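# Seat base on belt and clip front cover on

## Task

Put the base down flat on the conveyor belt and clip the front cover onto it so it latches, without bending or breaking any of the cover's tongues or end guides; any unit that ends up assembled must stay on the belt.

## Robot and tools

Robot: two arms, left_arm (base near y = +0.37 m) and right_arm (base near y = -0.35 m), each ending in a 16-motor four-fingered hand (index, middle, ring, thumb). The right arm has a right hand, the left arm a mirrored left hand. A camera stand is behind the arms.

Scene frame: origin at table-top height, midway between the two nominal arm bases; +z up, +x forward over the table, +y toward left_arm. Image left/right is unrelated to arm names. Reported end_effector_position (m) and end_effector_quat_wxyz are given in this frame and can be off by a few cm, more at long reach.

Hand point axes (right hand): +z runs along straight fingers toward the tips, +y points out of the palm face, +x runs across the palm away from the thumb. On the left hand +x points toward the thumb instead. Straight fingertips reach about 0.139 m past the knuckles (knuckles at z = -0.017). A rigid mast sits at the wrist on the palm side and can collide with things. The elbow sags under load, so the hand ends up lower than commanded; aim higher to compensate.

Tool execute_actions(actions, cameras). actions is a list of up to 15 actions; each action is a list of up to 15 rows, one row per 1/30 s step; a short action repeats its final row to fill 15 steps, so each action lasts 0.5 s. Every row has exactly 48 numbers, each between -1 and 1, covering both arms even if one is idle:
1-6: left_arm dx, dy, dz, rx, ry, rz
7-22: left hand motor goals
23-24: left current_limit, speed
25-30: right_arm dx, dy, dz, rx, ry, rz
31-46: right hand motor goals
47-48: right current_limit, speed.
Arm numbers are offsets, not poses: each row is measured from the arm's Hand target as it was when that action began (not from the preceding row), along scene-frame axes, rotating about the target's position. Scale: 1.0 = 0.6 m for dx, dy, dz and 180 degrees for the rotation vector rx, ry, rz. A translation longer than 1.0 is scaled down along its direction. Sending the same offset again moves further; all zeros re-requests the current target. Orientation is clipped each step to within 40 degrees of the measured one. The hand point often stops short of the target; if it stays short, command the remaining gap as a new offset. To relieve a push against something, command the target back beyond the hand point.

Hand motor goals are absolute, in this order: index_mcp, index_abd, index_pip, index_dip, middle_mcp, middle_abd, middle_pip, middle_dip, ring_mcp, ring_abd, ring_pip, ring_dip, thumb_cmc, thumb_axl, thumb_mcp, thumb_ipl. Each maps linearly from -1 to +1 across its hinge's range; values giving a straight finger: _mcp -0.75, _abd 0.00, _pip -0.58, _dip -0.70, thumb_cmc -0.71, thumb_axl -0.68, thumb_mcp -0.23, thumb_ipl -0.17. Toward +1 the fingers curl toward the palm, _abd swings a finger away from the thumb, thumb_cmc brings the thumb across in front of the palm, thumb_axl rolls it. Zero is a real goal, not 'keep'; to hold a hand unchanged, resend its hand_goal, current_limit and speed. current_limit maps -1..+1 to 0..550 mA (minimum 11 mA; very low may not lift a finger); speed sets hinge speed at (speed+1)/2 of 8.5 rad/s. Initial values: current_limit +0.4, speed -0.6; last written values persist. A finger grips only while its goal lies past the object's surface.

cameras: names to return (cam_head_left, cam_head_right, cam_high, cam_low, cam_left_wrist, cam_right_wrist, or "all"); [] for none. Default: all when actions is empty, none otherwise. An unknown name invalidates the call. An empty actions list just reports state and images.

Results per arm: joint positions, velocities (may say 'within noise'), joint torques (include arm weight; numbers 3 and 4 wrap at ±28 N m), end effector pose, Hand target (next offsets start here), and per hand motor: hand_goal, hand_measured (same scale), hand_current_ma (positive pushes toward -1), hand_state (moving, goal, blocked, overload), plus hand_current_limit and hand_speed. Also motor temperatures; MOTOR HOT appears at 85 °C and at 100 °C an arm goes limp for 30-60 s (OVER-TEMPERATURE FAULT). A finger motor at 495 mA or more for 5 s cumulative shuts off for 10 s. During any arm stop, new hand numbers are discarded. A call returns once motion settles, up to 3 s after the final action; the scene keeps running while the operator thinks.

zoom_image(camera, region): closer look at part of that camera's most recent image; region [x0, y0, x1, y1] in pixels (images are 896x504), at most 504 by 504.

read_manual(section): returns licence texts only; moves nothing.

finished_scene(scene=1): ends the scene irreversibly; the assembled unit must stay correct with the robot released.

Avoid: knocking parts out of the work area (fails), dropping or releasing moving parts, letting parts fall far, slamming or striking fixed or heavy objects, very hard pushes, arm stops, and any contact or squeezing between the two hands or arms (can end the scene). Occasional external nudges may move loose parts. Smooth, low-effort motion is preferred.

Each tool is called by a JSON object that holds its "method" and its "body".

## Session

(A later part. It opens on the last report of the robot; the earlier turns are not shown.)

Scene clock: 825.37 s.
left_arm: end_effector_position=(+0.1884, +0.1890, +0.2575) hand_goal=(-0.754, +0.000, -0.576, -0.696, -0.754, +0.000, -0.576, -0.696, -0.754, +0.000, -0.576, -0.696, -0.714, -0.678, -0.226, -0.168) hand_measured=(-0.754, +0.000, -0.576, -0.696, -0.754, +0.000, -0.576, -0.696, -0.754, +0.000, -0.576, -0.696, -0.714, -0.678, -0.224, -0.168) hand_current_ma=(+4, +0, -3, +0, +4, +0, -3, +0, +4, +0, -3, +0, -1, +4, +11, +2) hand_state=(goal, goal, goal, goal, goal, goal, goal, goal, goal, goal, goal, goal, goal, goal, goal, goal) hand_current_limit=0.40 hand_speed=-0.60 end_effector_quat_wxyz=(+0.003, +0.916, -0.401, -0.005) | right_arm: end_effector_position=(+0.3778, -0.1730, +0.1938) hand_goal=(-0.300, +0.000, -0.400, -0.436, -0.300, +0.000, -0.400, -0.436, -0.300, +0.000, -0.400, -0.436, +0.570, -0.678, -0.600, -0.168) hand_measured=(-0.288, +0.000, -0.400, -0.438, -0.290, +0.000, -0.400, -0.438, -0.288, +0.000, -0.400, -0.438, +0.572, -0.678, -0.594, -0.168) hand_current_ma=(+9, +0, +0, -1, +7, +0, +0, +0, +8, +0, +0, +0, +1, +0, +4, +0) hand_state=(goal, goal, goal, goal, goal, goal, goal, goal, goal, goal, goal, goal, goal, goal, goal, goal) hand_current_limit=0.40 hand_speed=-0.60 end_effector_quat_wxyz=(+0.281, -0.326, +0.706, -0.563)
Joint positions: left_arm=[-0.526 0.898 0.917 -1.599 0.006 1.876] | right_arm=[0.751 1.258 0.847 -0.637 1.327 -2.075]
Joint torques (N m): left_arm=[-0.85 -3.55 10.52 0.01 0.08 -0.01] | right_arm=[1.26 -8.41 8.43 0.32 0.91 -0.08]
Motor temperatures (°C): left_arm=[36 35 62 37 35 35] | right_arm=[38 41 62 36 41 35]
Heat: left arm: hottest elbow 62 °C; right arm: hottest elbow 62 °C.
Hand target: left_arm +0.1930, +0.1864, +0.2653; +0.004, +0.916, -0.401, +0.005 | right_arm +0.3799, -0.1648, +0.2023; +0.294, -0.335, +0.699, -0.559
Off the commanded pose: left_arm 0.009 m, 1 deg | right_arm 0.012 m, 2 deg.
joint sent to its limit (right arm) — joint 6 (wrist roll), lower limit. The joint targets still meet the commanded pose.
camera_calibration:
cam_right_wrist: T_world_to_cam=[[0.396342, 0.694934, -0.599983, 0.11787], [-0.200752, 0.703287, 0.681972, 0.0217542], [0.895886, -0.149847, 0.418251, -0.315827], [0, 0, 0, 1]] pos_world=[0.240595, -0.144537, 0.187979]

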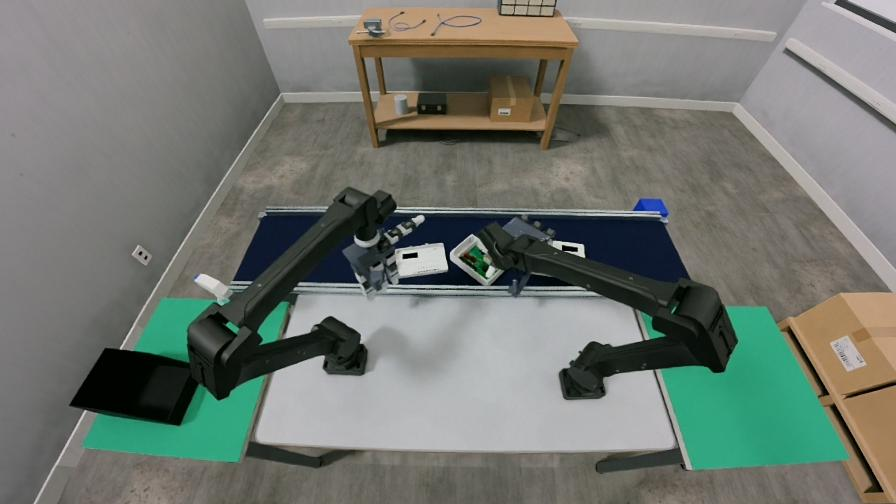

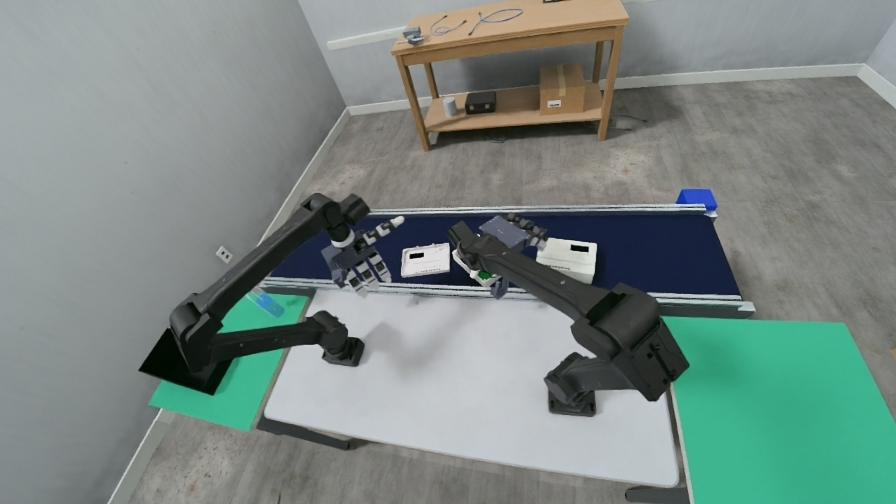

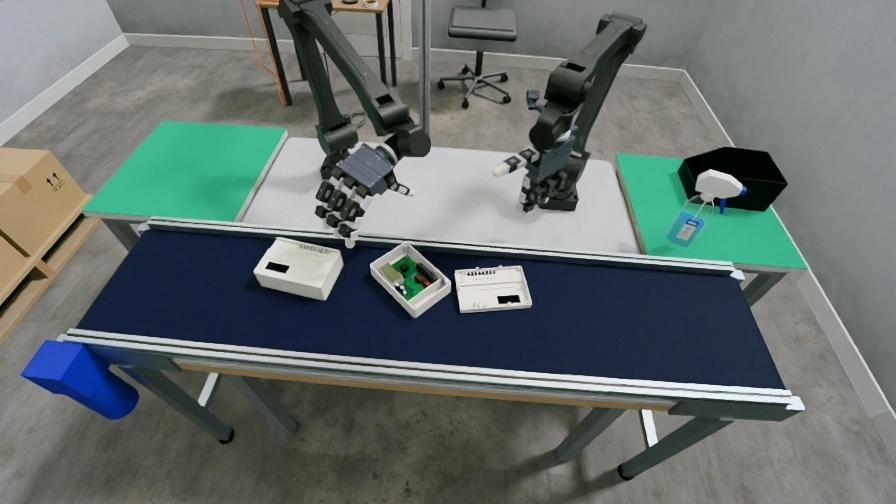

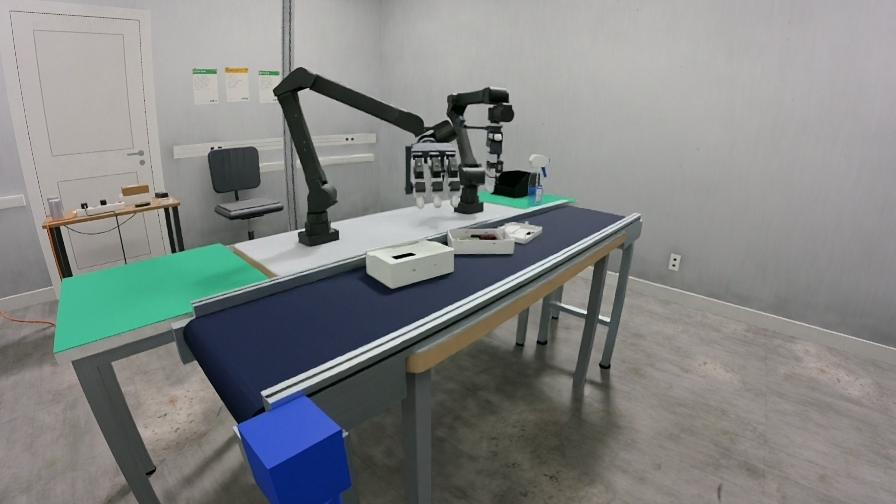

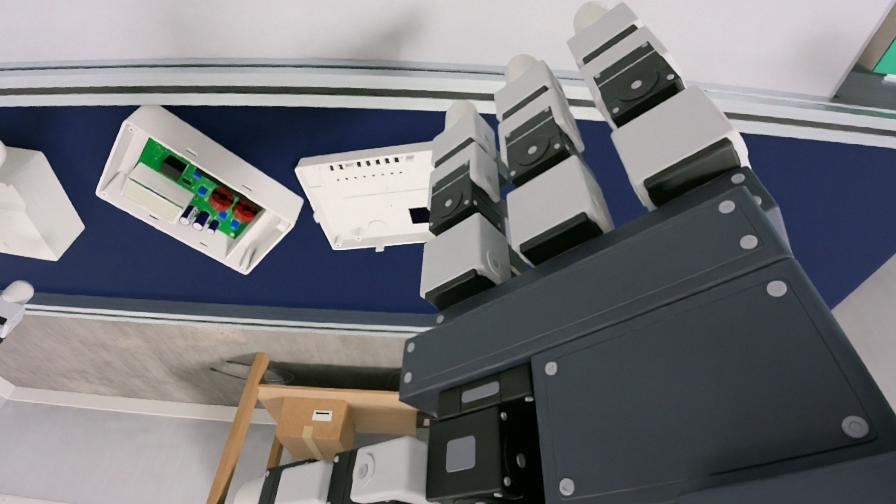

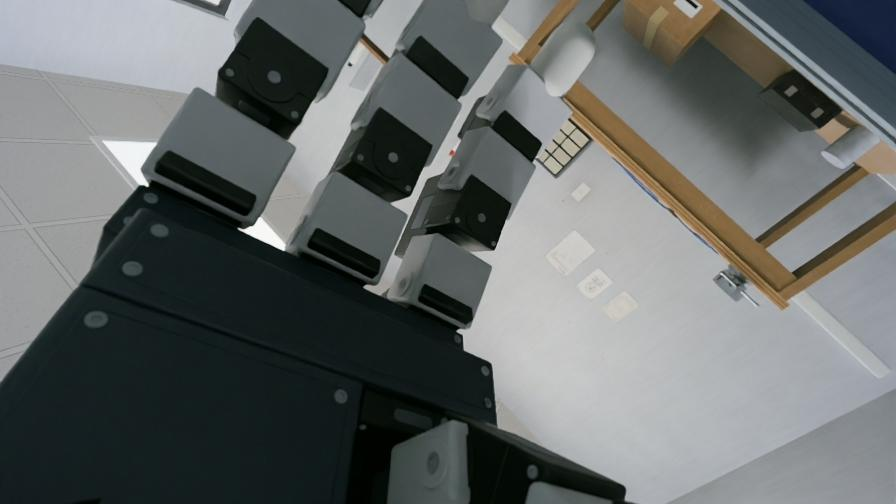

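{"method": "execute_actions", "body": {"actions": [[[0,0,0,0,0,0,-0.754,0,-0.576,-0.696,-0.754,0,-0.576,-0.696,-0.754,0,-0.576,-0.696,0.571,-0.678,-0.226,-0.168,0.4,-0.6,-0.03,-0.12,0,0,0,0,-0.3,0,-0.4,-0.435,-0.3,0,-0.4,-0.435,-0.3,0,-0.4,-0.435,0.571,-0.678,-0.6,-0.168,0.4,-0.6]],[[0.1,-0.1,0,0,0,0,-0.754,0,-0.576,-0.696,-0.754,0,-0.576,-0.696,-0.754,0,-0.576,-0.696,0.571,-0.678,-0.226,-0.168,0.4,-0.6,0,0,0,0,0,0,-0.3,0,-0.4,-0.435,-0.3,0,-0.4,-0.435,-0.3,0,-0.4,-0.435,0.571,-0.678,-0.6,-0.168,0.4,-0.6]],[[0.067,-0.135,0,0,0,0,-0.754,0,-0.576,-0.696,-0.754,0,-0.576,-0.696,-0.754,0,-0.576,-0.696,0.571,-0.678,-0.226,-0.168,0.4,-0.6,0,0,0,0,0,0,-0.3,0,-0.4,-0.435,-0.3,0,-0.4,-0.435,-0.3,0,-0.4,-0.435,0.571,-0.678,-0.6,-0.168,0.4,-0.6]]], "cameras": ["cam_high", "cam_low", "cam_head_left", "cam_left_wrist"]}}

{"method": "zoom_image", "body": {"camera": "cam_high", "region": [400, 180, 540, 320]}}

{"method": "zoom_image", "body": {"camera": "cam_low", "region": [440, 130, 580, 260]}}

Scene clock: 955.07 s.
left_arm: end_effector_position=(+0.2847, +0.0487, +0.2509) hand_goal=(-0.754, +0.000, -0.576, -0.696, -0.754, +0.000, -0.576, -0.696, -0.754, +0.000, -0.576, -0.696, +0.570, -0.678, -0.226, -0.168) hand_measured=(-0.754, +0.000, -0.576, -0.696, -0.754, +0.000, -0.576, -0.696, -0.754, +0.000, -0.576, -0.696, +0.570, -0.678, -0.222, -0.168) hand_current_ma=(+1, +1, -3, +0, +2, +1, -3, +0, +2, +1, -3, +0, -1, +4, +18, +2) hand_state=(goal, goal, goal, goal, goal, goal, goal, goal, goal, goal, goal, goal, goal, goal, goal, goal) hand_current_limit=0.40 hand_speed=-0.60 end_effector_quat_wxyz=(+0.000, +0.911, -0.411, -0.011) | right_arm: end_effector_position=(+0.3604, -0.2396, +0.2005) hand_goal=(-0.300, +0.000, -0.400, -0.436, -0.300, +0.000, -0.400, -0.436, -0.300, +0.000, -0.400, -0.436, +0.570, -0.678, -0.600, -0.168) hand_measured=(-0.288, -0.002, -0.400, -0.438, -0.290, -0.002, -0.400, -0.438, -0.290, -0.002, -0.400, -0.438, +0.570, -0.678, -0.594, -0.168) hand_current_ma=(+9, +0, +0, -1, +6, +0, +0, +0, +7, +0, +0, +0, +0, +0, +4, +0) hand_state=(goal, goal, goal, goal, goal, goal, goal, goal, goal, goal, goal, goal, goal, goal, goal, goal) hand_current_limit=0.40 hand_speed=-0.60 end_effector_quat_wxyz=(+0.258, -0.286, +0.728, -0.567)
Joint positions: left_arm=[-0.721 1.355 1.236 -1.473 0.007 1.703] | right_arm=[0.643 1.116 0.758 -0.673 1.308 -2.074]
Joint torques (N m): left_arm=[-0.26 -11.75 11.03 -0.25 0.04 -0.15] | right_arm=[0.67 -6.42 7.87 0.47 0.89 -0.06]
Motor temperatures (°C): left_arm=[36 35 63 36 35 35] | right_arm=[38 38 60 36 41 35]
Heat: left arm: hottest elbow 63 °C; right arm: hottest elbow 60 °C.
Hand target: left_arm +0.2931, +0.0453, +0.2653; +0.004, +0.916, -0.401, +0.005 | right_arm +0.3619, -0.2369, +0.2022; +0.294, -0.335, +0.699, -0.559
Off the commanded pose: left_arm 0.017 m, 2 deg | right_arm 0.004 m, 8 deg.
joint sent to its limit (right arm) — joint 6 (wrist roll), lower limit. The joint targets are off in orientation, not in position.
camera_calibration:
cam_left_wrist: T_world_to_cam=[[-0.00336735, 0.999866, -0.0160287, -0.0709345], [0.688562, 0.013942, 0.725043, -0.430438], [0.72517, -0.00859527, -0.688517, 0.0937972], [0, 0, 0, 1]] pos_world=[0.228126, 0.0777324, 0.37553]
Images, in order (width x height): cam_head_left 896x504, cam_high 896x504, cam_low 896x504, cam_left_wrist 896x504.

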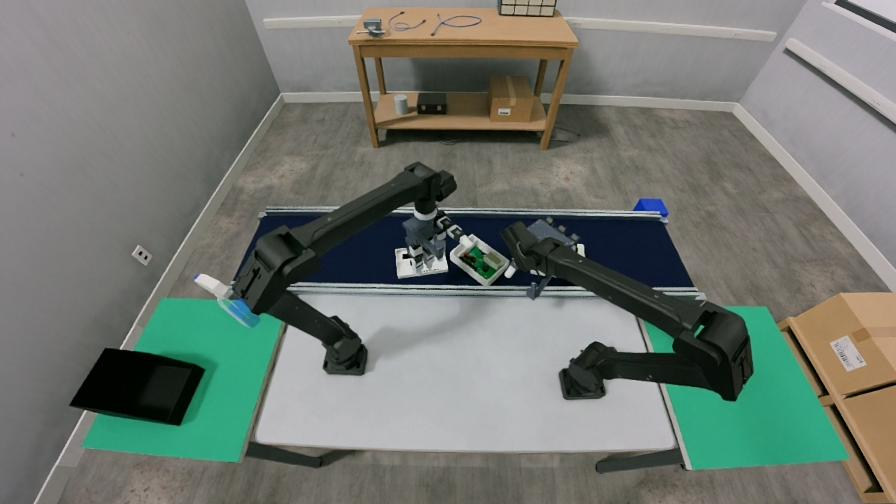

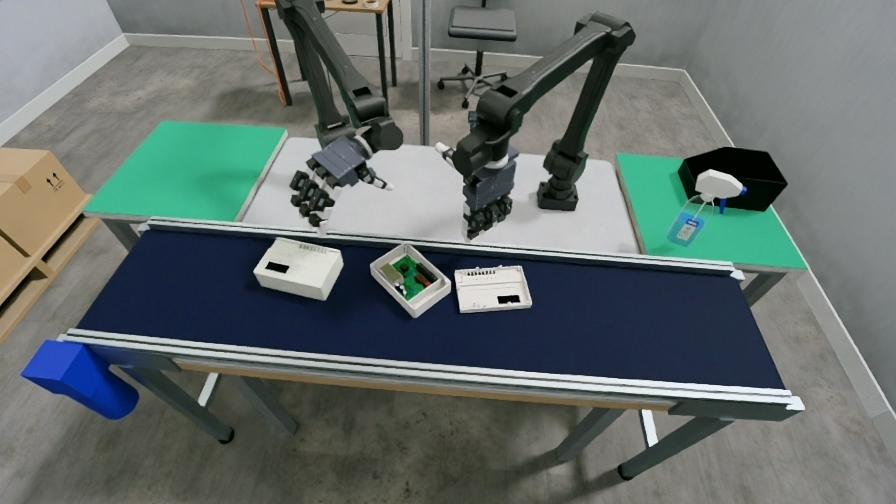

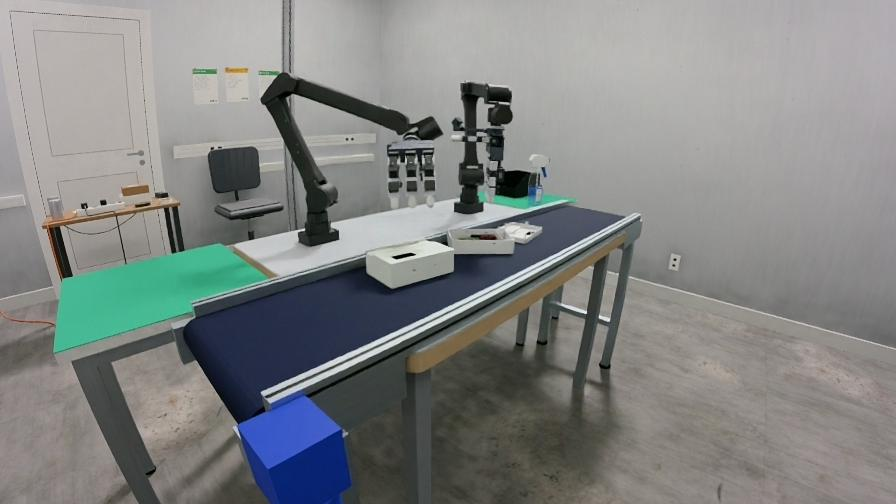

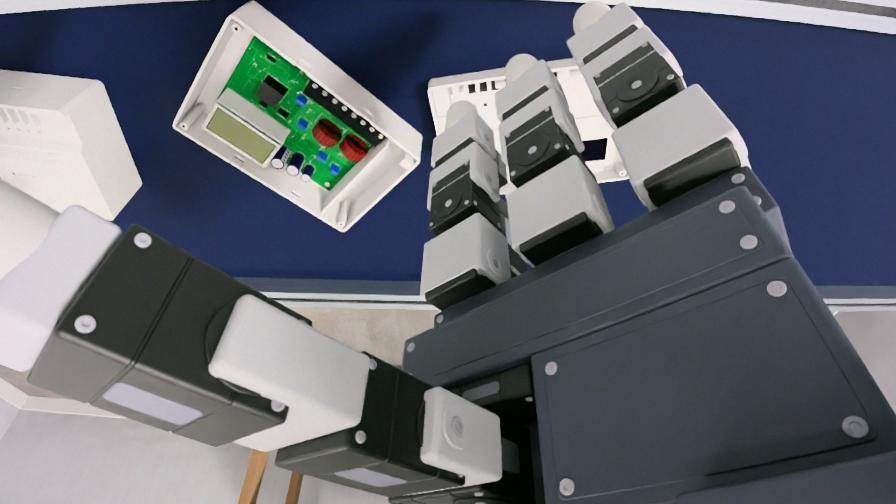

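Scaled by 3.600 from the camera's 896x504 image, which has a finer 1280x720 frame.

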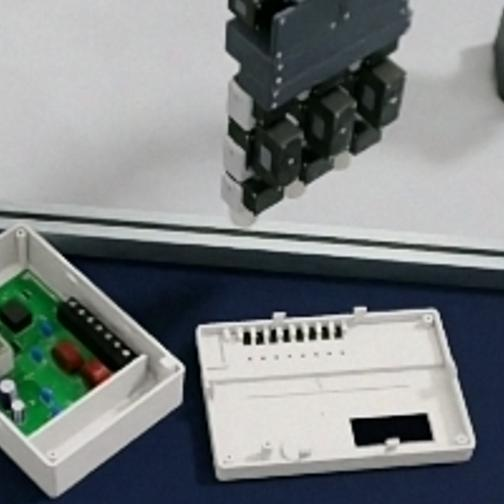

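Scaled by 3.600 from the camera's 896x504 image, which has a finer 1280x720 frame.

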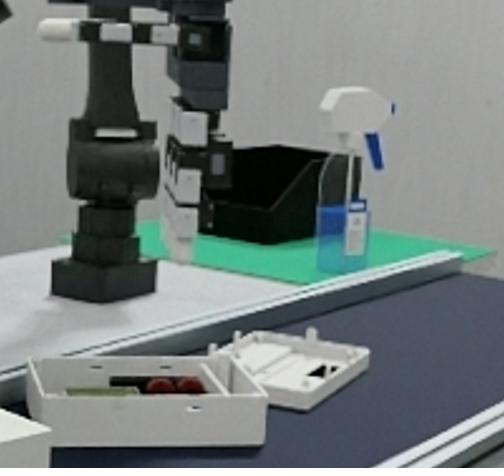

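{"method": "execute_actions", "body": {"actions": [], "cameras": ["cam_high","cam_low","cam_left_wrist"]}}

Scene clock: 977.30 s.
left_arm: end_effector_position=(+0.2848, +0.0487, +0.2509) hand_goal=(-0.754, +0.000, -0.576, -0.696, -0.754, +0.000, -0.576, -0.696, -0.754, +0.000, -0.576, -0.696, +0.570, -0.678, -0.226, -0.168) hand_measured=(-0.754, +0.000, -0.576, -0.696, -0.754, +0.000, -0.576, -0.696, -0.754, +0.000, -0.576, -0.696, +0.570, -0.678, -0.222, -0.168) hand_current_ma=(+1, +1, -3, +0, +2, +1, -3, +0, +2, +1, -3, +0, -1, +4, +18, +2) hand_state=(goal, goal, goal, goal, goal, goal, goal, goal, goal, goal, goal, goal, goal, goal, goal, goal) hand_current_limit=0.40 hand_speed=-0.60 end_effector_quat_wxyz=(+0.000, +0.911, -0.411, -0.011) | right_arm: end_effector_position=(+0.3604, -0.2396, +0.2005) hand_goal=(-0.300, +0.000, -0.400, -0.436, -0.300, +0.000, -0.400, -0.436, -0.300, +0.000, -0.400, -0.436, +0.570, -0.678, -0.600, -0.168) hand_measured=(-0.288, -0.002, -0.400, -0.438, -0.290, -0.002, -0.400, -0.438, -0.290, -0.002, -0.400, -0.438, +0.570, -0.678, -0.594, -0.168) hand_current_ma=(+9, +0, +0, -1, +6, +0, +0, +0, +7, +0, +0, +0, +0, +0, +4, +0) hand_state=(goal, goal, goal, goal, goal, goal, goal, goal, goal, goal, goal, goal, goal, goal, goal, goal) hand_current_limit=0.40 hand_speed=-0.60 end_effector_quat_wxyz=(+0.258, -0.286, +0.728, -0.567)
Joint positions: left_arm=[-0.721 1.355 1.236 -1.473 0.007 1.703] | right_arm=[0.643 1.116 0.758 -0.673 1.308 -2.074]
Joint velocities: within noise
Joint torques (N m): left_arm=[-0.15 -11.75 11 -0.23 0.05 -0.16] | right_arm=[0.21 -6.24 7.9 0.42 0.9 -0.09]
Motor temperatures (°C): left_arm=[36 36 65 36 35 35] | right_arm=[38 38 61 35 41 35]
Heat: left arm: hottest elbow 65 °C; right arm: hottest elbow 61 °C.
Hand target: left_arm +0.2931, +0.0453, +0.2653; +0.004, +0.916, -0.402, +0.005 | right_arm +0.3619, -0.2369, +0.2022; +0.294, -0.335, +0.699, -0.559
Off the commanded pose: left_arm 0.017 m, 2 deg | right_arm 0.004 m, 8 deg.
camera_calibration:
cam_left_wrist: T_world_to_cam=[[-0.00379202, 0.999864, -0.016041, -0.0707336], [0.688558, 0.0142434, 0.725042, -0.430458], [0.725172, -0.00829578, -0.688518, 0.0937733], [0, 0, 0, 1]] pos_world=[0.228126, 0.077633, 0.37553]
Images, in order (width x height): cam_high 896x504, cam_low 896x504, cam_left_wrist 896x504.

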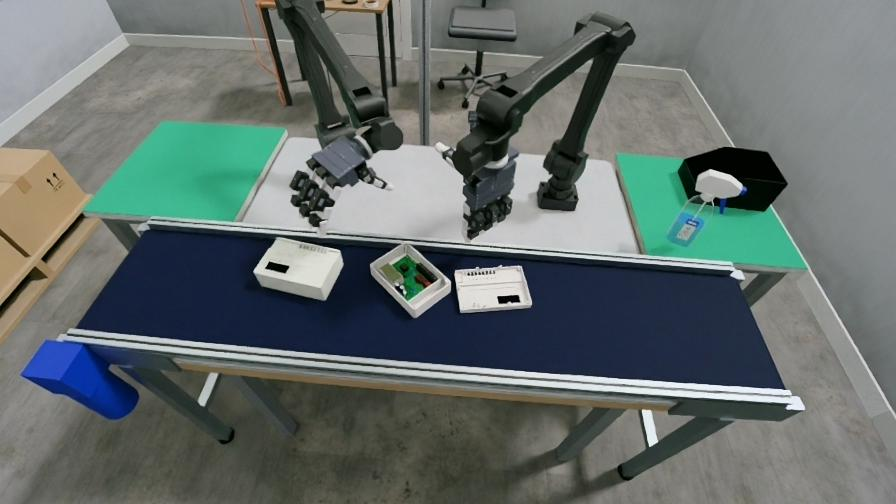

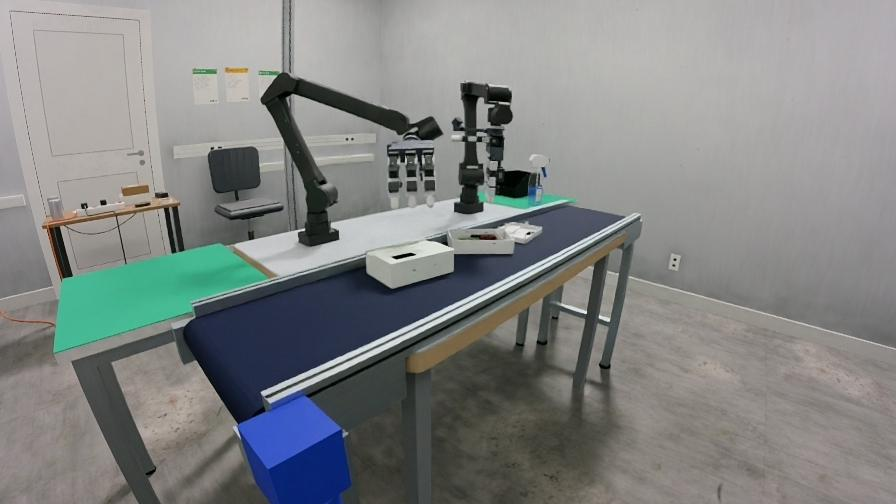

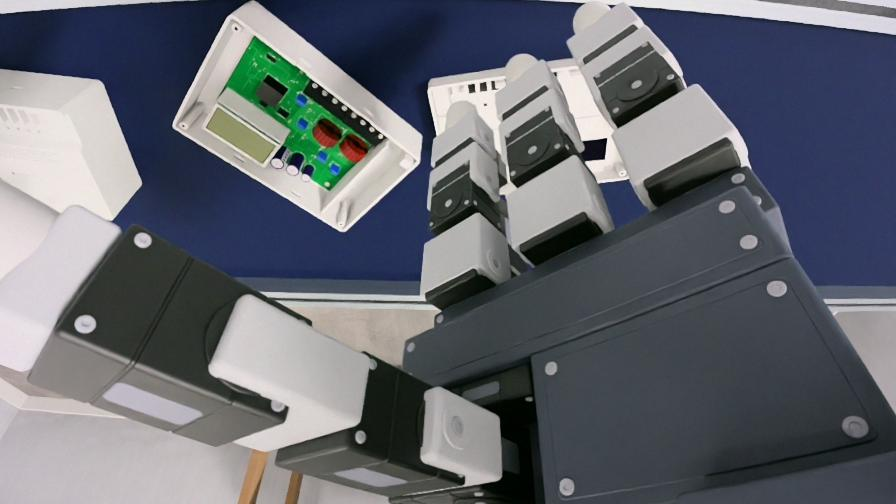

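{"method": "zoom_image", "body": {"camera": "cam_high", "region": [430, 180, 550, 320]}}

Scaled by 3.600 from the camera's 896x504 image, which has a finer 1280x720 frame.

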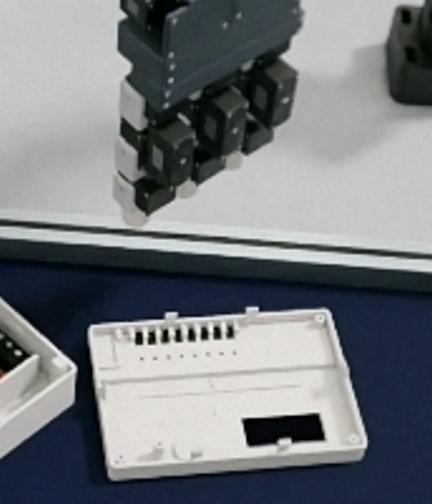

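{"method": "execute_actions", "body": {"actions": [[[0.005,-0.002,-0.05,0,0,0,-0.754,0,-0.576,-0.696,-0.754,0,-0.576,-0.696,-0.754,0,-0.576,-0.696,0.571,-0.678,-0.226,-0.168,0.4,-0.6,0,0,0,0,0,0,-0.3,0,-0.4,-0.435,-0.3,0,-0.4,-0.435,-0.3,0,-0.4,-0.435,0.571,-0.678,-0.6,-0.168,0.4,-0.6]],[[0.005,-0.001,-0.07,0,0,0,-0.754,0,-0.576,-0.696,-0.754,0,-0.576,-0.696,-0.754,0,-0.576,-0.696,0.571,-0.678,-0.226,-0.168,0.4,-0.6,0,0,0,0,0,0,-0.3,0,-0.4,-0.435,-0.3,0,-0.4,-0.435,-0.3,0,-0.4,-0.435,0.571,-0.678,-0.6,-0.168,0.4,-0.6]],[[0.0,0,-0.05,0,0,0,-0.754,0,-0.576,-0.696,-0.754,0,-0.576,-0.696,-0.754,0,-0.576,-0.696,0.571,-0.678,-0.226,-0.168,0.4,-0.6,0,0,0,0,0,0,-0.3,0,-0.4,-0.435,-0.3,0,-0.4,-0.435,-0.3,0,-0.4,-0.435,0.571,-0.678,-0.6,-0.168,0.4,-0.6]]], "cameras": ["cam_high","cam_low","cam_left_wrist"]}}

Scene clock: 1156.70 s.
left_arm: end_effector_position=(+0.2922, +0.0430, +0.1679) hand_goal=(-0.754, +0.000, -0.576, -0.696, -0.754, +0.000, -0.576, -0.696, -0.754, +0.000, -0.576, -0.696, +0.570, -0.678, -0.226, -0.168) hand_measured=(-0.754, +0.002, -0.576, -0.696, -0.754, +0.002, -0.576, -0.696, -0.754, +0.002, -0.576, -0.696, +0.570, -0.678, -0.222, -0.168) hand_current_ma=(+1, +4, -3, +0, +2, +4, -3, +0, +2, +4, -3, +0, -1, +4, +18, +2) hand_state=(goal, goal, goal, goal, goal, goal, goal, goal, goal, goal, goal, goal, goal, goal, goal, goal) hand_current_limit=0.40 hand_speed=-0.60 end_effector_quat_wxyz=(+0.005, +0.912, -0.411, +0.006) | right_arm: end_effector_position=(+0.3604, -0.2396, +0.2005) hand_goal=(-0.300, +0.000, -0.400, -0.436, -0.300, +0.000, -0.400, -0.436, -0.300, +0.000, -0.400, -0.436, +0.570, -0.678, -0.600, -0.168) hand_measured=(-0.288, -0.002, -0.400, -0.438, -0.290, -0.002, -0.400, -0.438, -0.290, -0.002, -0.400, -0.438, +0.570, -0.678, -0.594, -0.168) hand_current_ma=(+9, +0, +0, -1, +6, +0, +0, +0, +7, +0, +0, +0, +0, +0, +4, +0) hand_state=(goal, goal, goal, goal, goal, goal, goal, goal, goal, goal, goal, goal, goal, goal, goal, goal) hand_current_limit=0.40 hand_speed=-0.60 end_effector_quat_wxyz=(+0.258, -0.286, +0.728, -0.567)
Joint positions: left_arm=[-0.72 1.408 1.064 -1.214 0.006 1.703] | right_arm=[0.643 1.116 0.758 -0.673 1.308 -2.074]
Joint torques (N m): left_arm=[0.26 -10.46 8.46 0.43 0.06 -0.11] | right_arm=[0.79 -6.71 8.01 0.53 0.94 -0.06]
Motor temperatures (°C): left_arm=[35 39 67 36 35 35] | right_arm=[38 37 62 35 41 35]
Heat: left arm: hottest elbow 67 °C; right arm: hottest elbow 62 °C.
Hand target: left_arm +0.2992, +0.0436, +0.1632; +0.004, +0.916, -0.401, +0.005 | right_arm +0.3619, -0.2369, +0.2022; +0.294, -0.335, +0.699, -0.559
Off the commanded pose: left_arm 0.008 m, 1 deg | right_arm 0.004 m, 8 deg.
joint sent to its limit (right arm) — joint 6 (wrist roll), lower limit. The joint targets are off in orientation, not in position.
camera_calibration:
cam_left_wrist: T_world_to_cam=[[-0.00459895, 0.999267, -0.0380127, -0.0624652], [0.669156, 0.0313234, 0.742462, -0.373322], [0.743108, -0.0220219, -0.668809, 0.0232627], [0, 0, 0, 1]] pos_world=[0.232237, 0.0746254, 0.290361]
Images, in order (width x height): cam_high 896x504, cam_low 896x504, cam_left_wrist 896x504.

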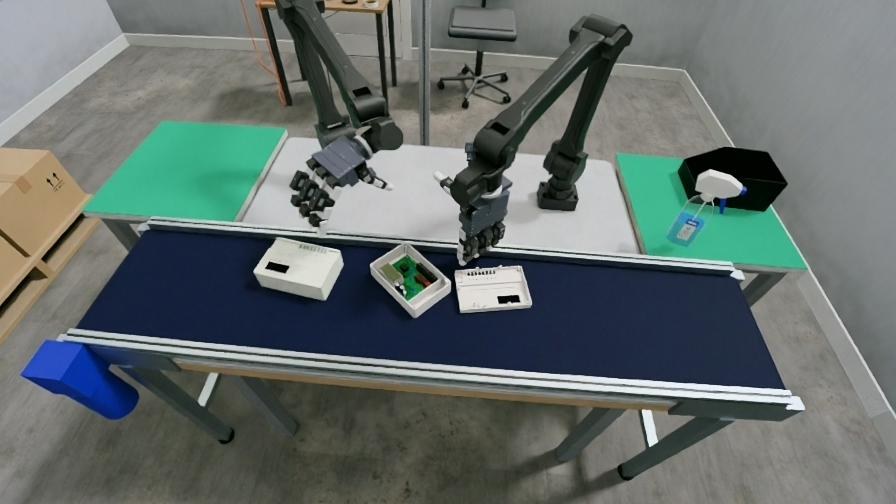

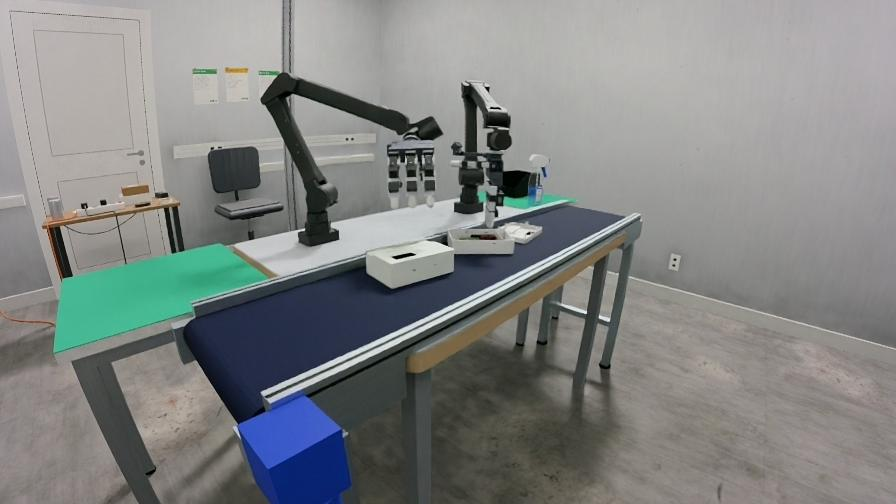

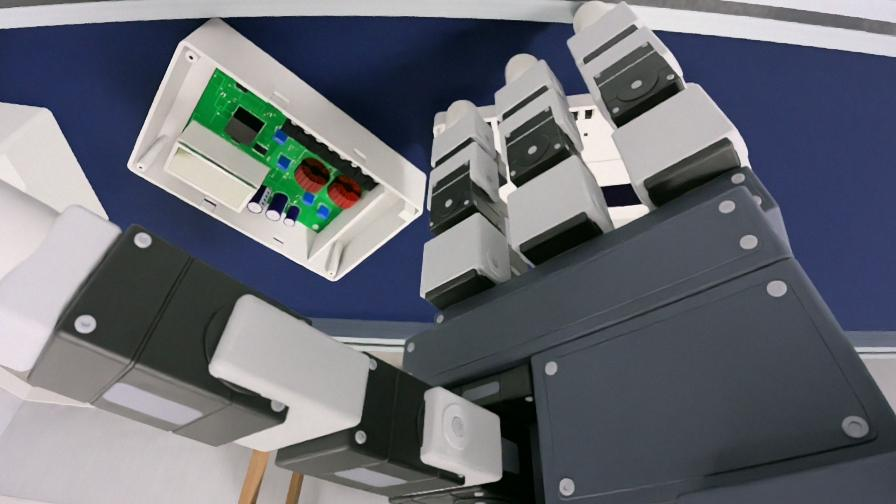

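{"method": "zoom_image", "body": {"camera": "cam_left_wrist", "region": [380, 0, 760, 260]}}

{"method": "zoom_image", "body": {"camera": "cam_high", "region": [430, 200, 550, 320]}}

Scaled by 1.326 from the camera's 896x504 image, which has a finer 1280x720 frame.

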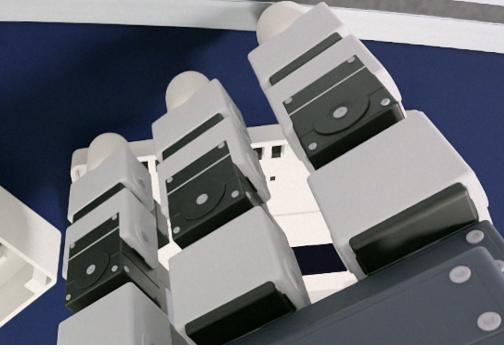

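Scaled by 4.200 from the camera's 896x504 image, which has a finer 1280x720 frame.

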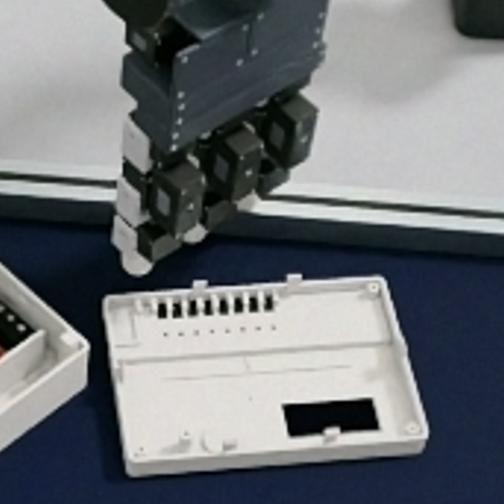

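{"method": "execute_actions", "body": {"actions": [[[-0.022,0.0035,-0.01,0,0,-0.039,-0.754,0,-0.576,-0.696,-0.754,0,-0.576,-0.696,-0.754,0,-0.576,-0.696,0.571,-0.678,-0.226,-0.168,0.4,-0.6,0,0,0,0,0,0,-0.3,0,-0.4,-0.435,-0.3,0,-0.4,-0.435,-0.3,0,-0.4,-0.435,0.571,-0.678,-0.6,-0.168,0.4,-0.6]],[[0,0,-0.03,0,0,0,-0.754,0,-0.576,-0.696,-0.754,0,-0.576,-0.696,-0.754,0,-0.576,-0.696,0.571,-0.678,-0.226,-0.168,0.4,-0.6,0,0,0,0,0,0,-0.3,0,-0.4,-0.435,-0.3,0,-0.4,-0.435,-0.3,0,-0.4,-0.435,0.571,-0.678,-0.6,-0.168,0.4,-0.6]]], "cameras": ["cam_high","cam_left_wrist"]}}

{"method": "zoom_image", "body": {"camera": "cam_high", "region": [430, 200, 550, 320]}}

Scene clock: 1181.17 s.
left_arm: end_effector_position=(+0.2890, +0.0449, +0.1665) hand_goal=(-0.754, +0.000, -0.576, -0.696, -0.754, +0.000, -0.576, -0.696, -0.754, +0.000, -0.576, -0.696, +0.570, -0.678, -0.226, -0.168) hand_measured=(-0.754, +0.002, -0.576, -0.696, -0.754, +0.002, -0.576, -0.696, -0.740, +0.046, -0.568, -0.692, +0.570, -0.678, -0.222, -0.168) hand_current_ma=(+1, +4, -3, +0, +2, +4, -3, +0, +65, +188, +38, +20, -2, +4, +18, +2) hand_state=(goal, goal, goal, goal, goal, goal, goal, goal, goal, blocked, goal, goal, goal, goal, goal, goal) hand_current_limit=0.40 hand_speed=-0.60 end_effector_quat_wxyz=(+0.008, +0.894, -0.448, +0.018) | right_arm: end_effector_position=(+0.3604, -0.2396, +0.2005) hand_goal=(-0.300, +0.000, -0.400, -0.436, -0.300, +0.000, -0.400, -0.436, -0.300, +0.000, -0.400, -0.436, +0.570, -0.678, -0.600, -0.168) hand_measured=(-0.288, -0.002, -0.400, -0.438, -0.290, -0.002, -0.400, -0.438, -0.290, -0.002, -0.400, -0.438, +0.570, -0.678, -0.594, -0.168) hand_current_ma=(+9, +0, +0, -1, +6, +0, +0, +0, +7, +0, +0, +0, +0, +0, +4, +0) hand_state=(goal, goal, goal, goal, goal, goal, goal, goal, goal, goal, goal, goal, goal, goal, goal, goal) hand_current_limit=0.40 hand_speed=-0.60 end_effector_quat_wxyz=(+0.258, -0.286, +0.728, -0.567)
Joint positions: left_arm=[-0.72 1.402 1.054 -1.183 0.006 1.787] | right_arm=[0.643 1.116 0.758 -0.673 1.308 -2.074]
Joint torques (N m): left_arm=[-1.03 -8.23 5.89 1.81 0.11 0.13] | right_arm=[0.21 -6.18 8.09 0.43 0.86 -0.06]
Motor temperatures (°C): left_arm=[35 39 63 36 35 35] | right_arm=[38 37 62 35 41 35]
Heat: left arm: hottest elbow 63 °C; right arm: hottest elbow 62 °C.
Hand target: left_arm +0.2859, +0.0456, +0.1393; +0.004, +0.890, -0.457, +0.005 | right_arm +0.3619, -0.2369, +0.2022; +0.294, -0.335, +0.699, -0.559
Off the commanded pose: left_arm 0.027 m, 2 deg | right_arm 0.004 m, 8 deg.
joint sent to its limit (right arm) — joint 6 (wrist roll), lower limit. The joint targets are off in orientation, not in position.
camera_calibration:
cam_left_wrist: T_world_to_cam=[[0.0801415, 0.995369, -0.0530817, -0.0862447], [0.653633, -0.0122724, 0.756712, -0.366147], [0.752557, -0.09534, -0.651589, 0.0224058], [0, 0, 0, 1]] pos_world=[0.229376, 0.083488, 0.28709]
Images, in order (width x height): cam_high 896x504, cam_left_wrist 896x504.

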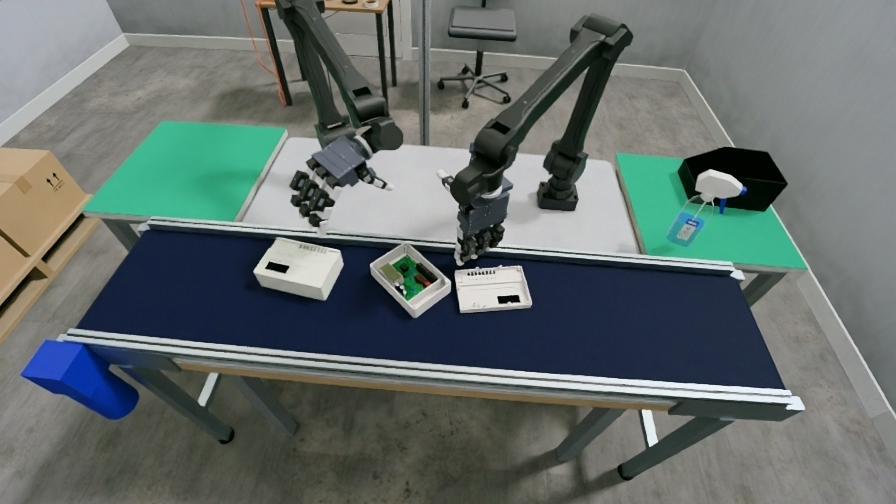

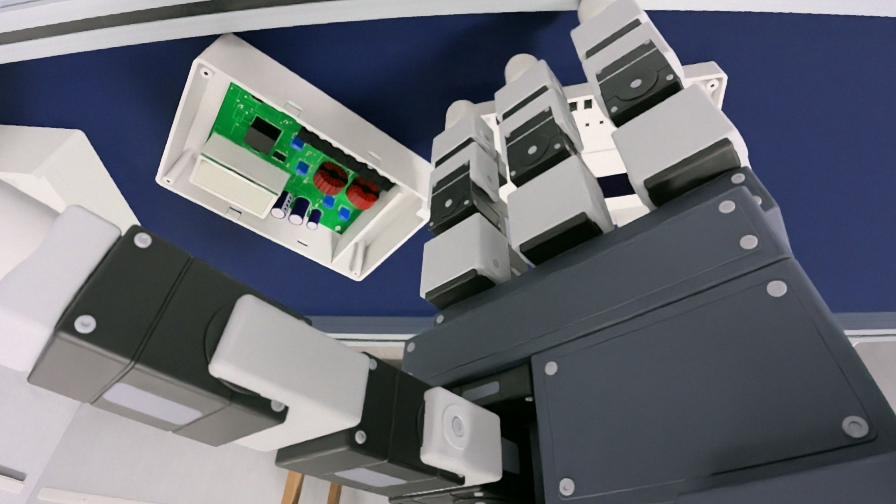

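Scaled by 4.200 from the camera's 896x504 image, which has a finer 1280x720 frame.

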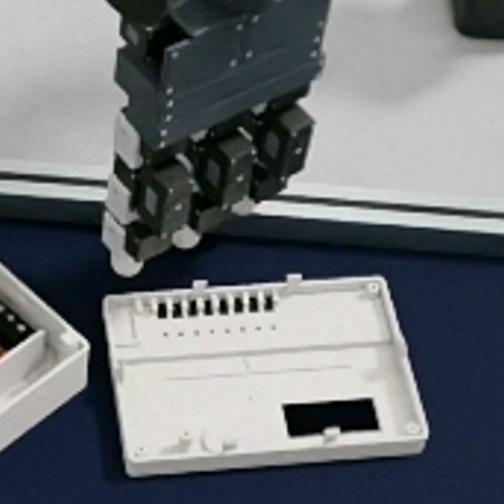

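{"method": "execute_actions", "body": {"actions": [[[0,0,0.06,0,0,0,-0.754,0,-0.576,-0.696,-0.754,0,-0.576,-0.696,-0.754,0,-0.576,-0.696,0.571,-0.678,-0.226,-0.168,0.4,-0.6,0,0,0,0,0,0,-0.3,0,-0.4,-0.435,-0.3,0,-0.4,-0.435,-0.3,0,-0.4,-0.435,0.571,-0.678,-0.6,-0.168,0.4,-0.6]]], "cameras": ["cam_high","cam_low","cam_head_left"]}}

{"method": "zoom_image", "body": {"camera": "cam_low", "region": [440, 150, 560, 260]}}

{"method": "zoom_image", "body": {"camera": "cam_high", "region": [430, 200, 550, 320]}}

{"method": "zoom_image", "body": {"camera": "cam_head_left", "region": [330, 150, 530, 290]}}

Scene clock: 1191.50 s.
left_arm: end_effector_position=(+0.2817, +0.0512, +0.1679) hand_goal=(-0.754, +0.000, -0.576, -0.696, -0.754, +0.000, -0.576, -0.696, -0.754, +0.000, -0.576, -0.696, +0.570, -0.678, -0.226, -0.168) hand_measured=(-0.754, +0.000, -0.576, -0.696, -0.754, +0.000, -0.576, -0.696, -0.750, +0.004, -0.572, -0.694, +0.570, -0.678, -0.222, -0.168) hand_current_ma=(+1, +3, -3, +0, +2, +3, -3, +0, +21, +12, +14, +12, -2, +4, +18, +2) hand_state=(goal, goal, goal, goal, goal, goal, goal, goal, goal, goal, goal, goal, goal, goal, goal, goal) hand_current_limit=0.40 hand_speed=-0.60 end_effector_quat_wxyz=(+0.003, +0.894, -0.448, -0.001) | right_arm: end_effector_position=(+0.3604, -0.2396, +0.2005) hand_goal=(-0.300, +0.000, -0.400, -0.436, -0.300, +0.000, -0.400, -0.436, -0.300, +0.000, -0.400, -0.436, +0.570, -0.678, -0.600, -0.168) hand_measured=(-0.288, -0.002, -0.400, -0.438, -0.290, -0.002, -0.400, -0.438, -0.290, -0.002, -0.400, -0.438, +0.570, -0.678, -0.594, -0.168) hand_current_ma=(+9, +0, +0, -1, +6, +0, +0, +0, +7, +0, +0, +0, +0, +0, +4, +0) hand_state=(goal, goal, goal, goal, goal, goal, goal, goal, goal, goal, goal, goal, goal, goal, goal, goal) hand_current_limit=0.40 hand_speed=-0.60 end_effector_quat_wxyz=(+0.258, -0.286, +0.728, -0.567)
Joint positions: left_arm=[-0.72 1.401 1.058 -1.228 0.006 1.787] | right_arm=[0.643 1.116 0.758 -0.673 1.308 -2.074]
Joint torques (N m): left_arm=[-1.03 -10.52 10.47 -0.4 0.11 0.14] | right_arm=[0.44 -6.59 8.03 0.47 0.89 -0.05]
Motor temperatures (°C): left_arm=[35 39 61 37 35 35] | right_arm=[38 37 62 35 41 35]
Heat: left arm: hottest elbow 61 °C; right arm: hottest elbow 62 °C.
Hand target: left_arm +0.2860, +0.0456, +0.1752; +0.004, +0.890, -0.457, +0.005 | right_arm +0.3619, -0.2369, +0.2022; +0.294, -0.335, +0.699, -0.559
Off the commanded pose: left_arm 0.010 m, 1 deg | right_arm 0.004 m, 8 deg.
joint sent to its limit (right arm) — joint 6 (wrist roll), lower limit. The joint targets are off in orientation, not in position.
Images, in order (width x height): cam_head_left 896x504, cam_high 896x504, cam_low 896x504.

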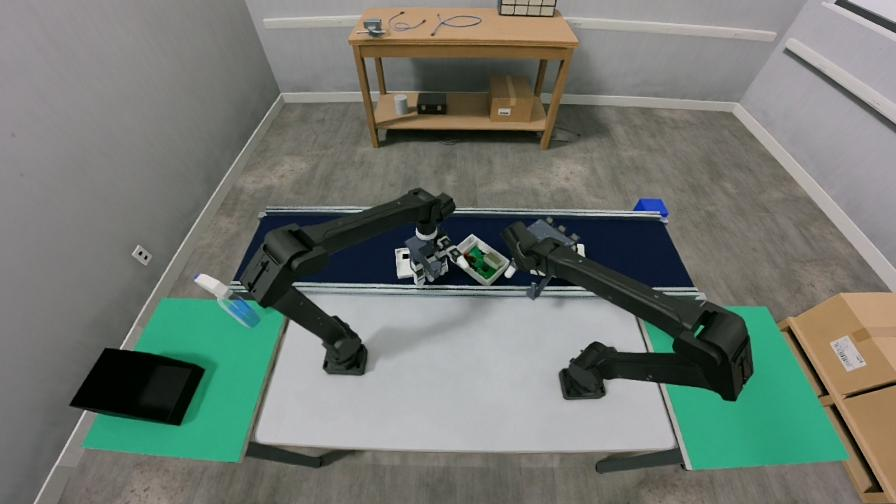

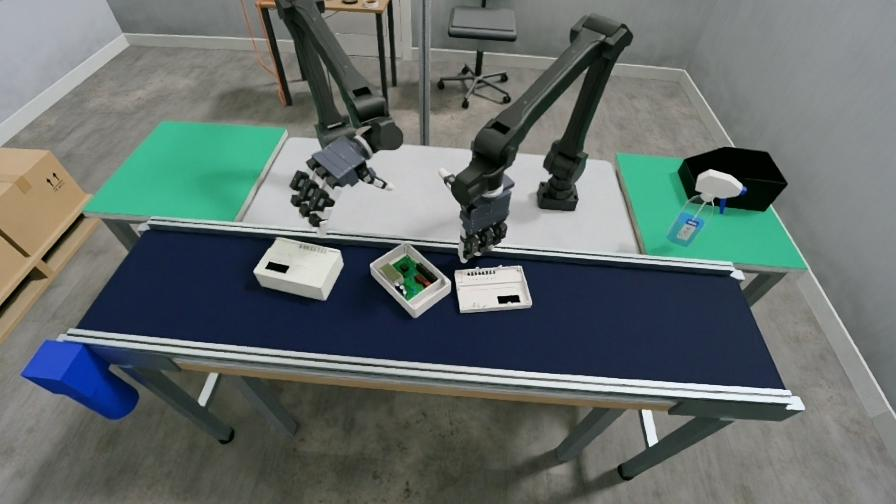

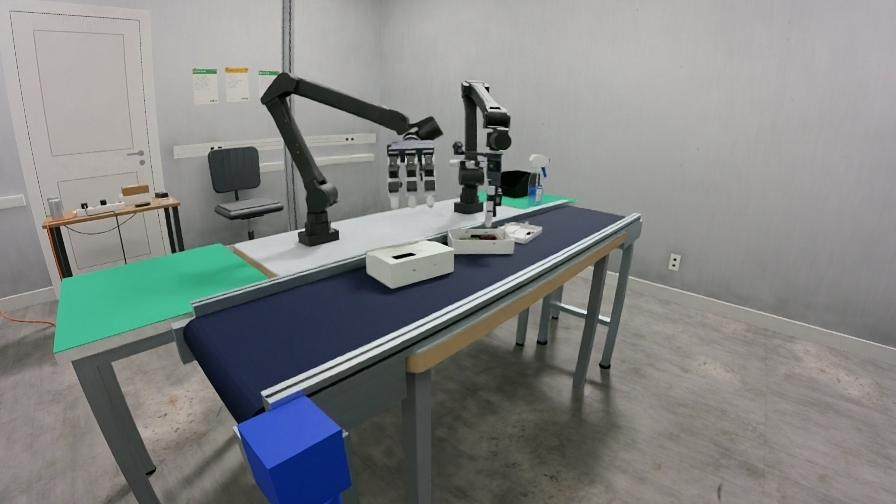

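Scaled by 4.200 from the camera's 896x504 image, which has a finer 1280x720 frame.

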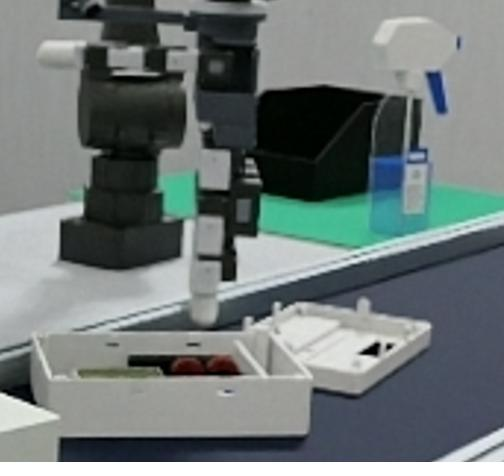

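Scaled by 4.200 from the camera's 896x504 image, which has a finer 1280x720 frame.

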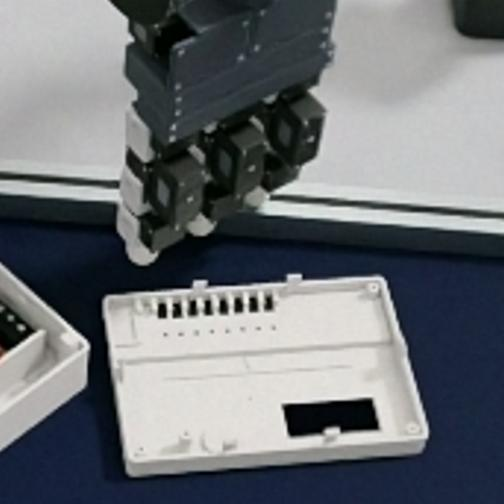

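Scaled by 2.520 from the camera's 896x504 image, which has a finer 1280x720 frame.

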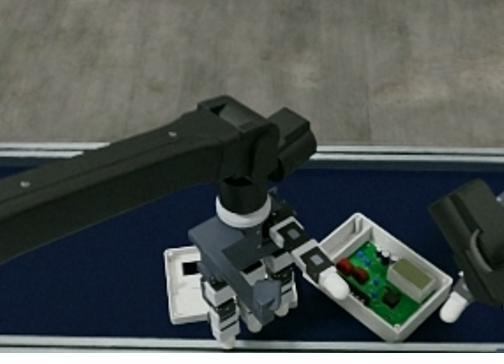

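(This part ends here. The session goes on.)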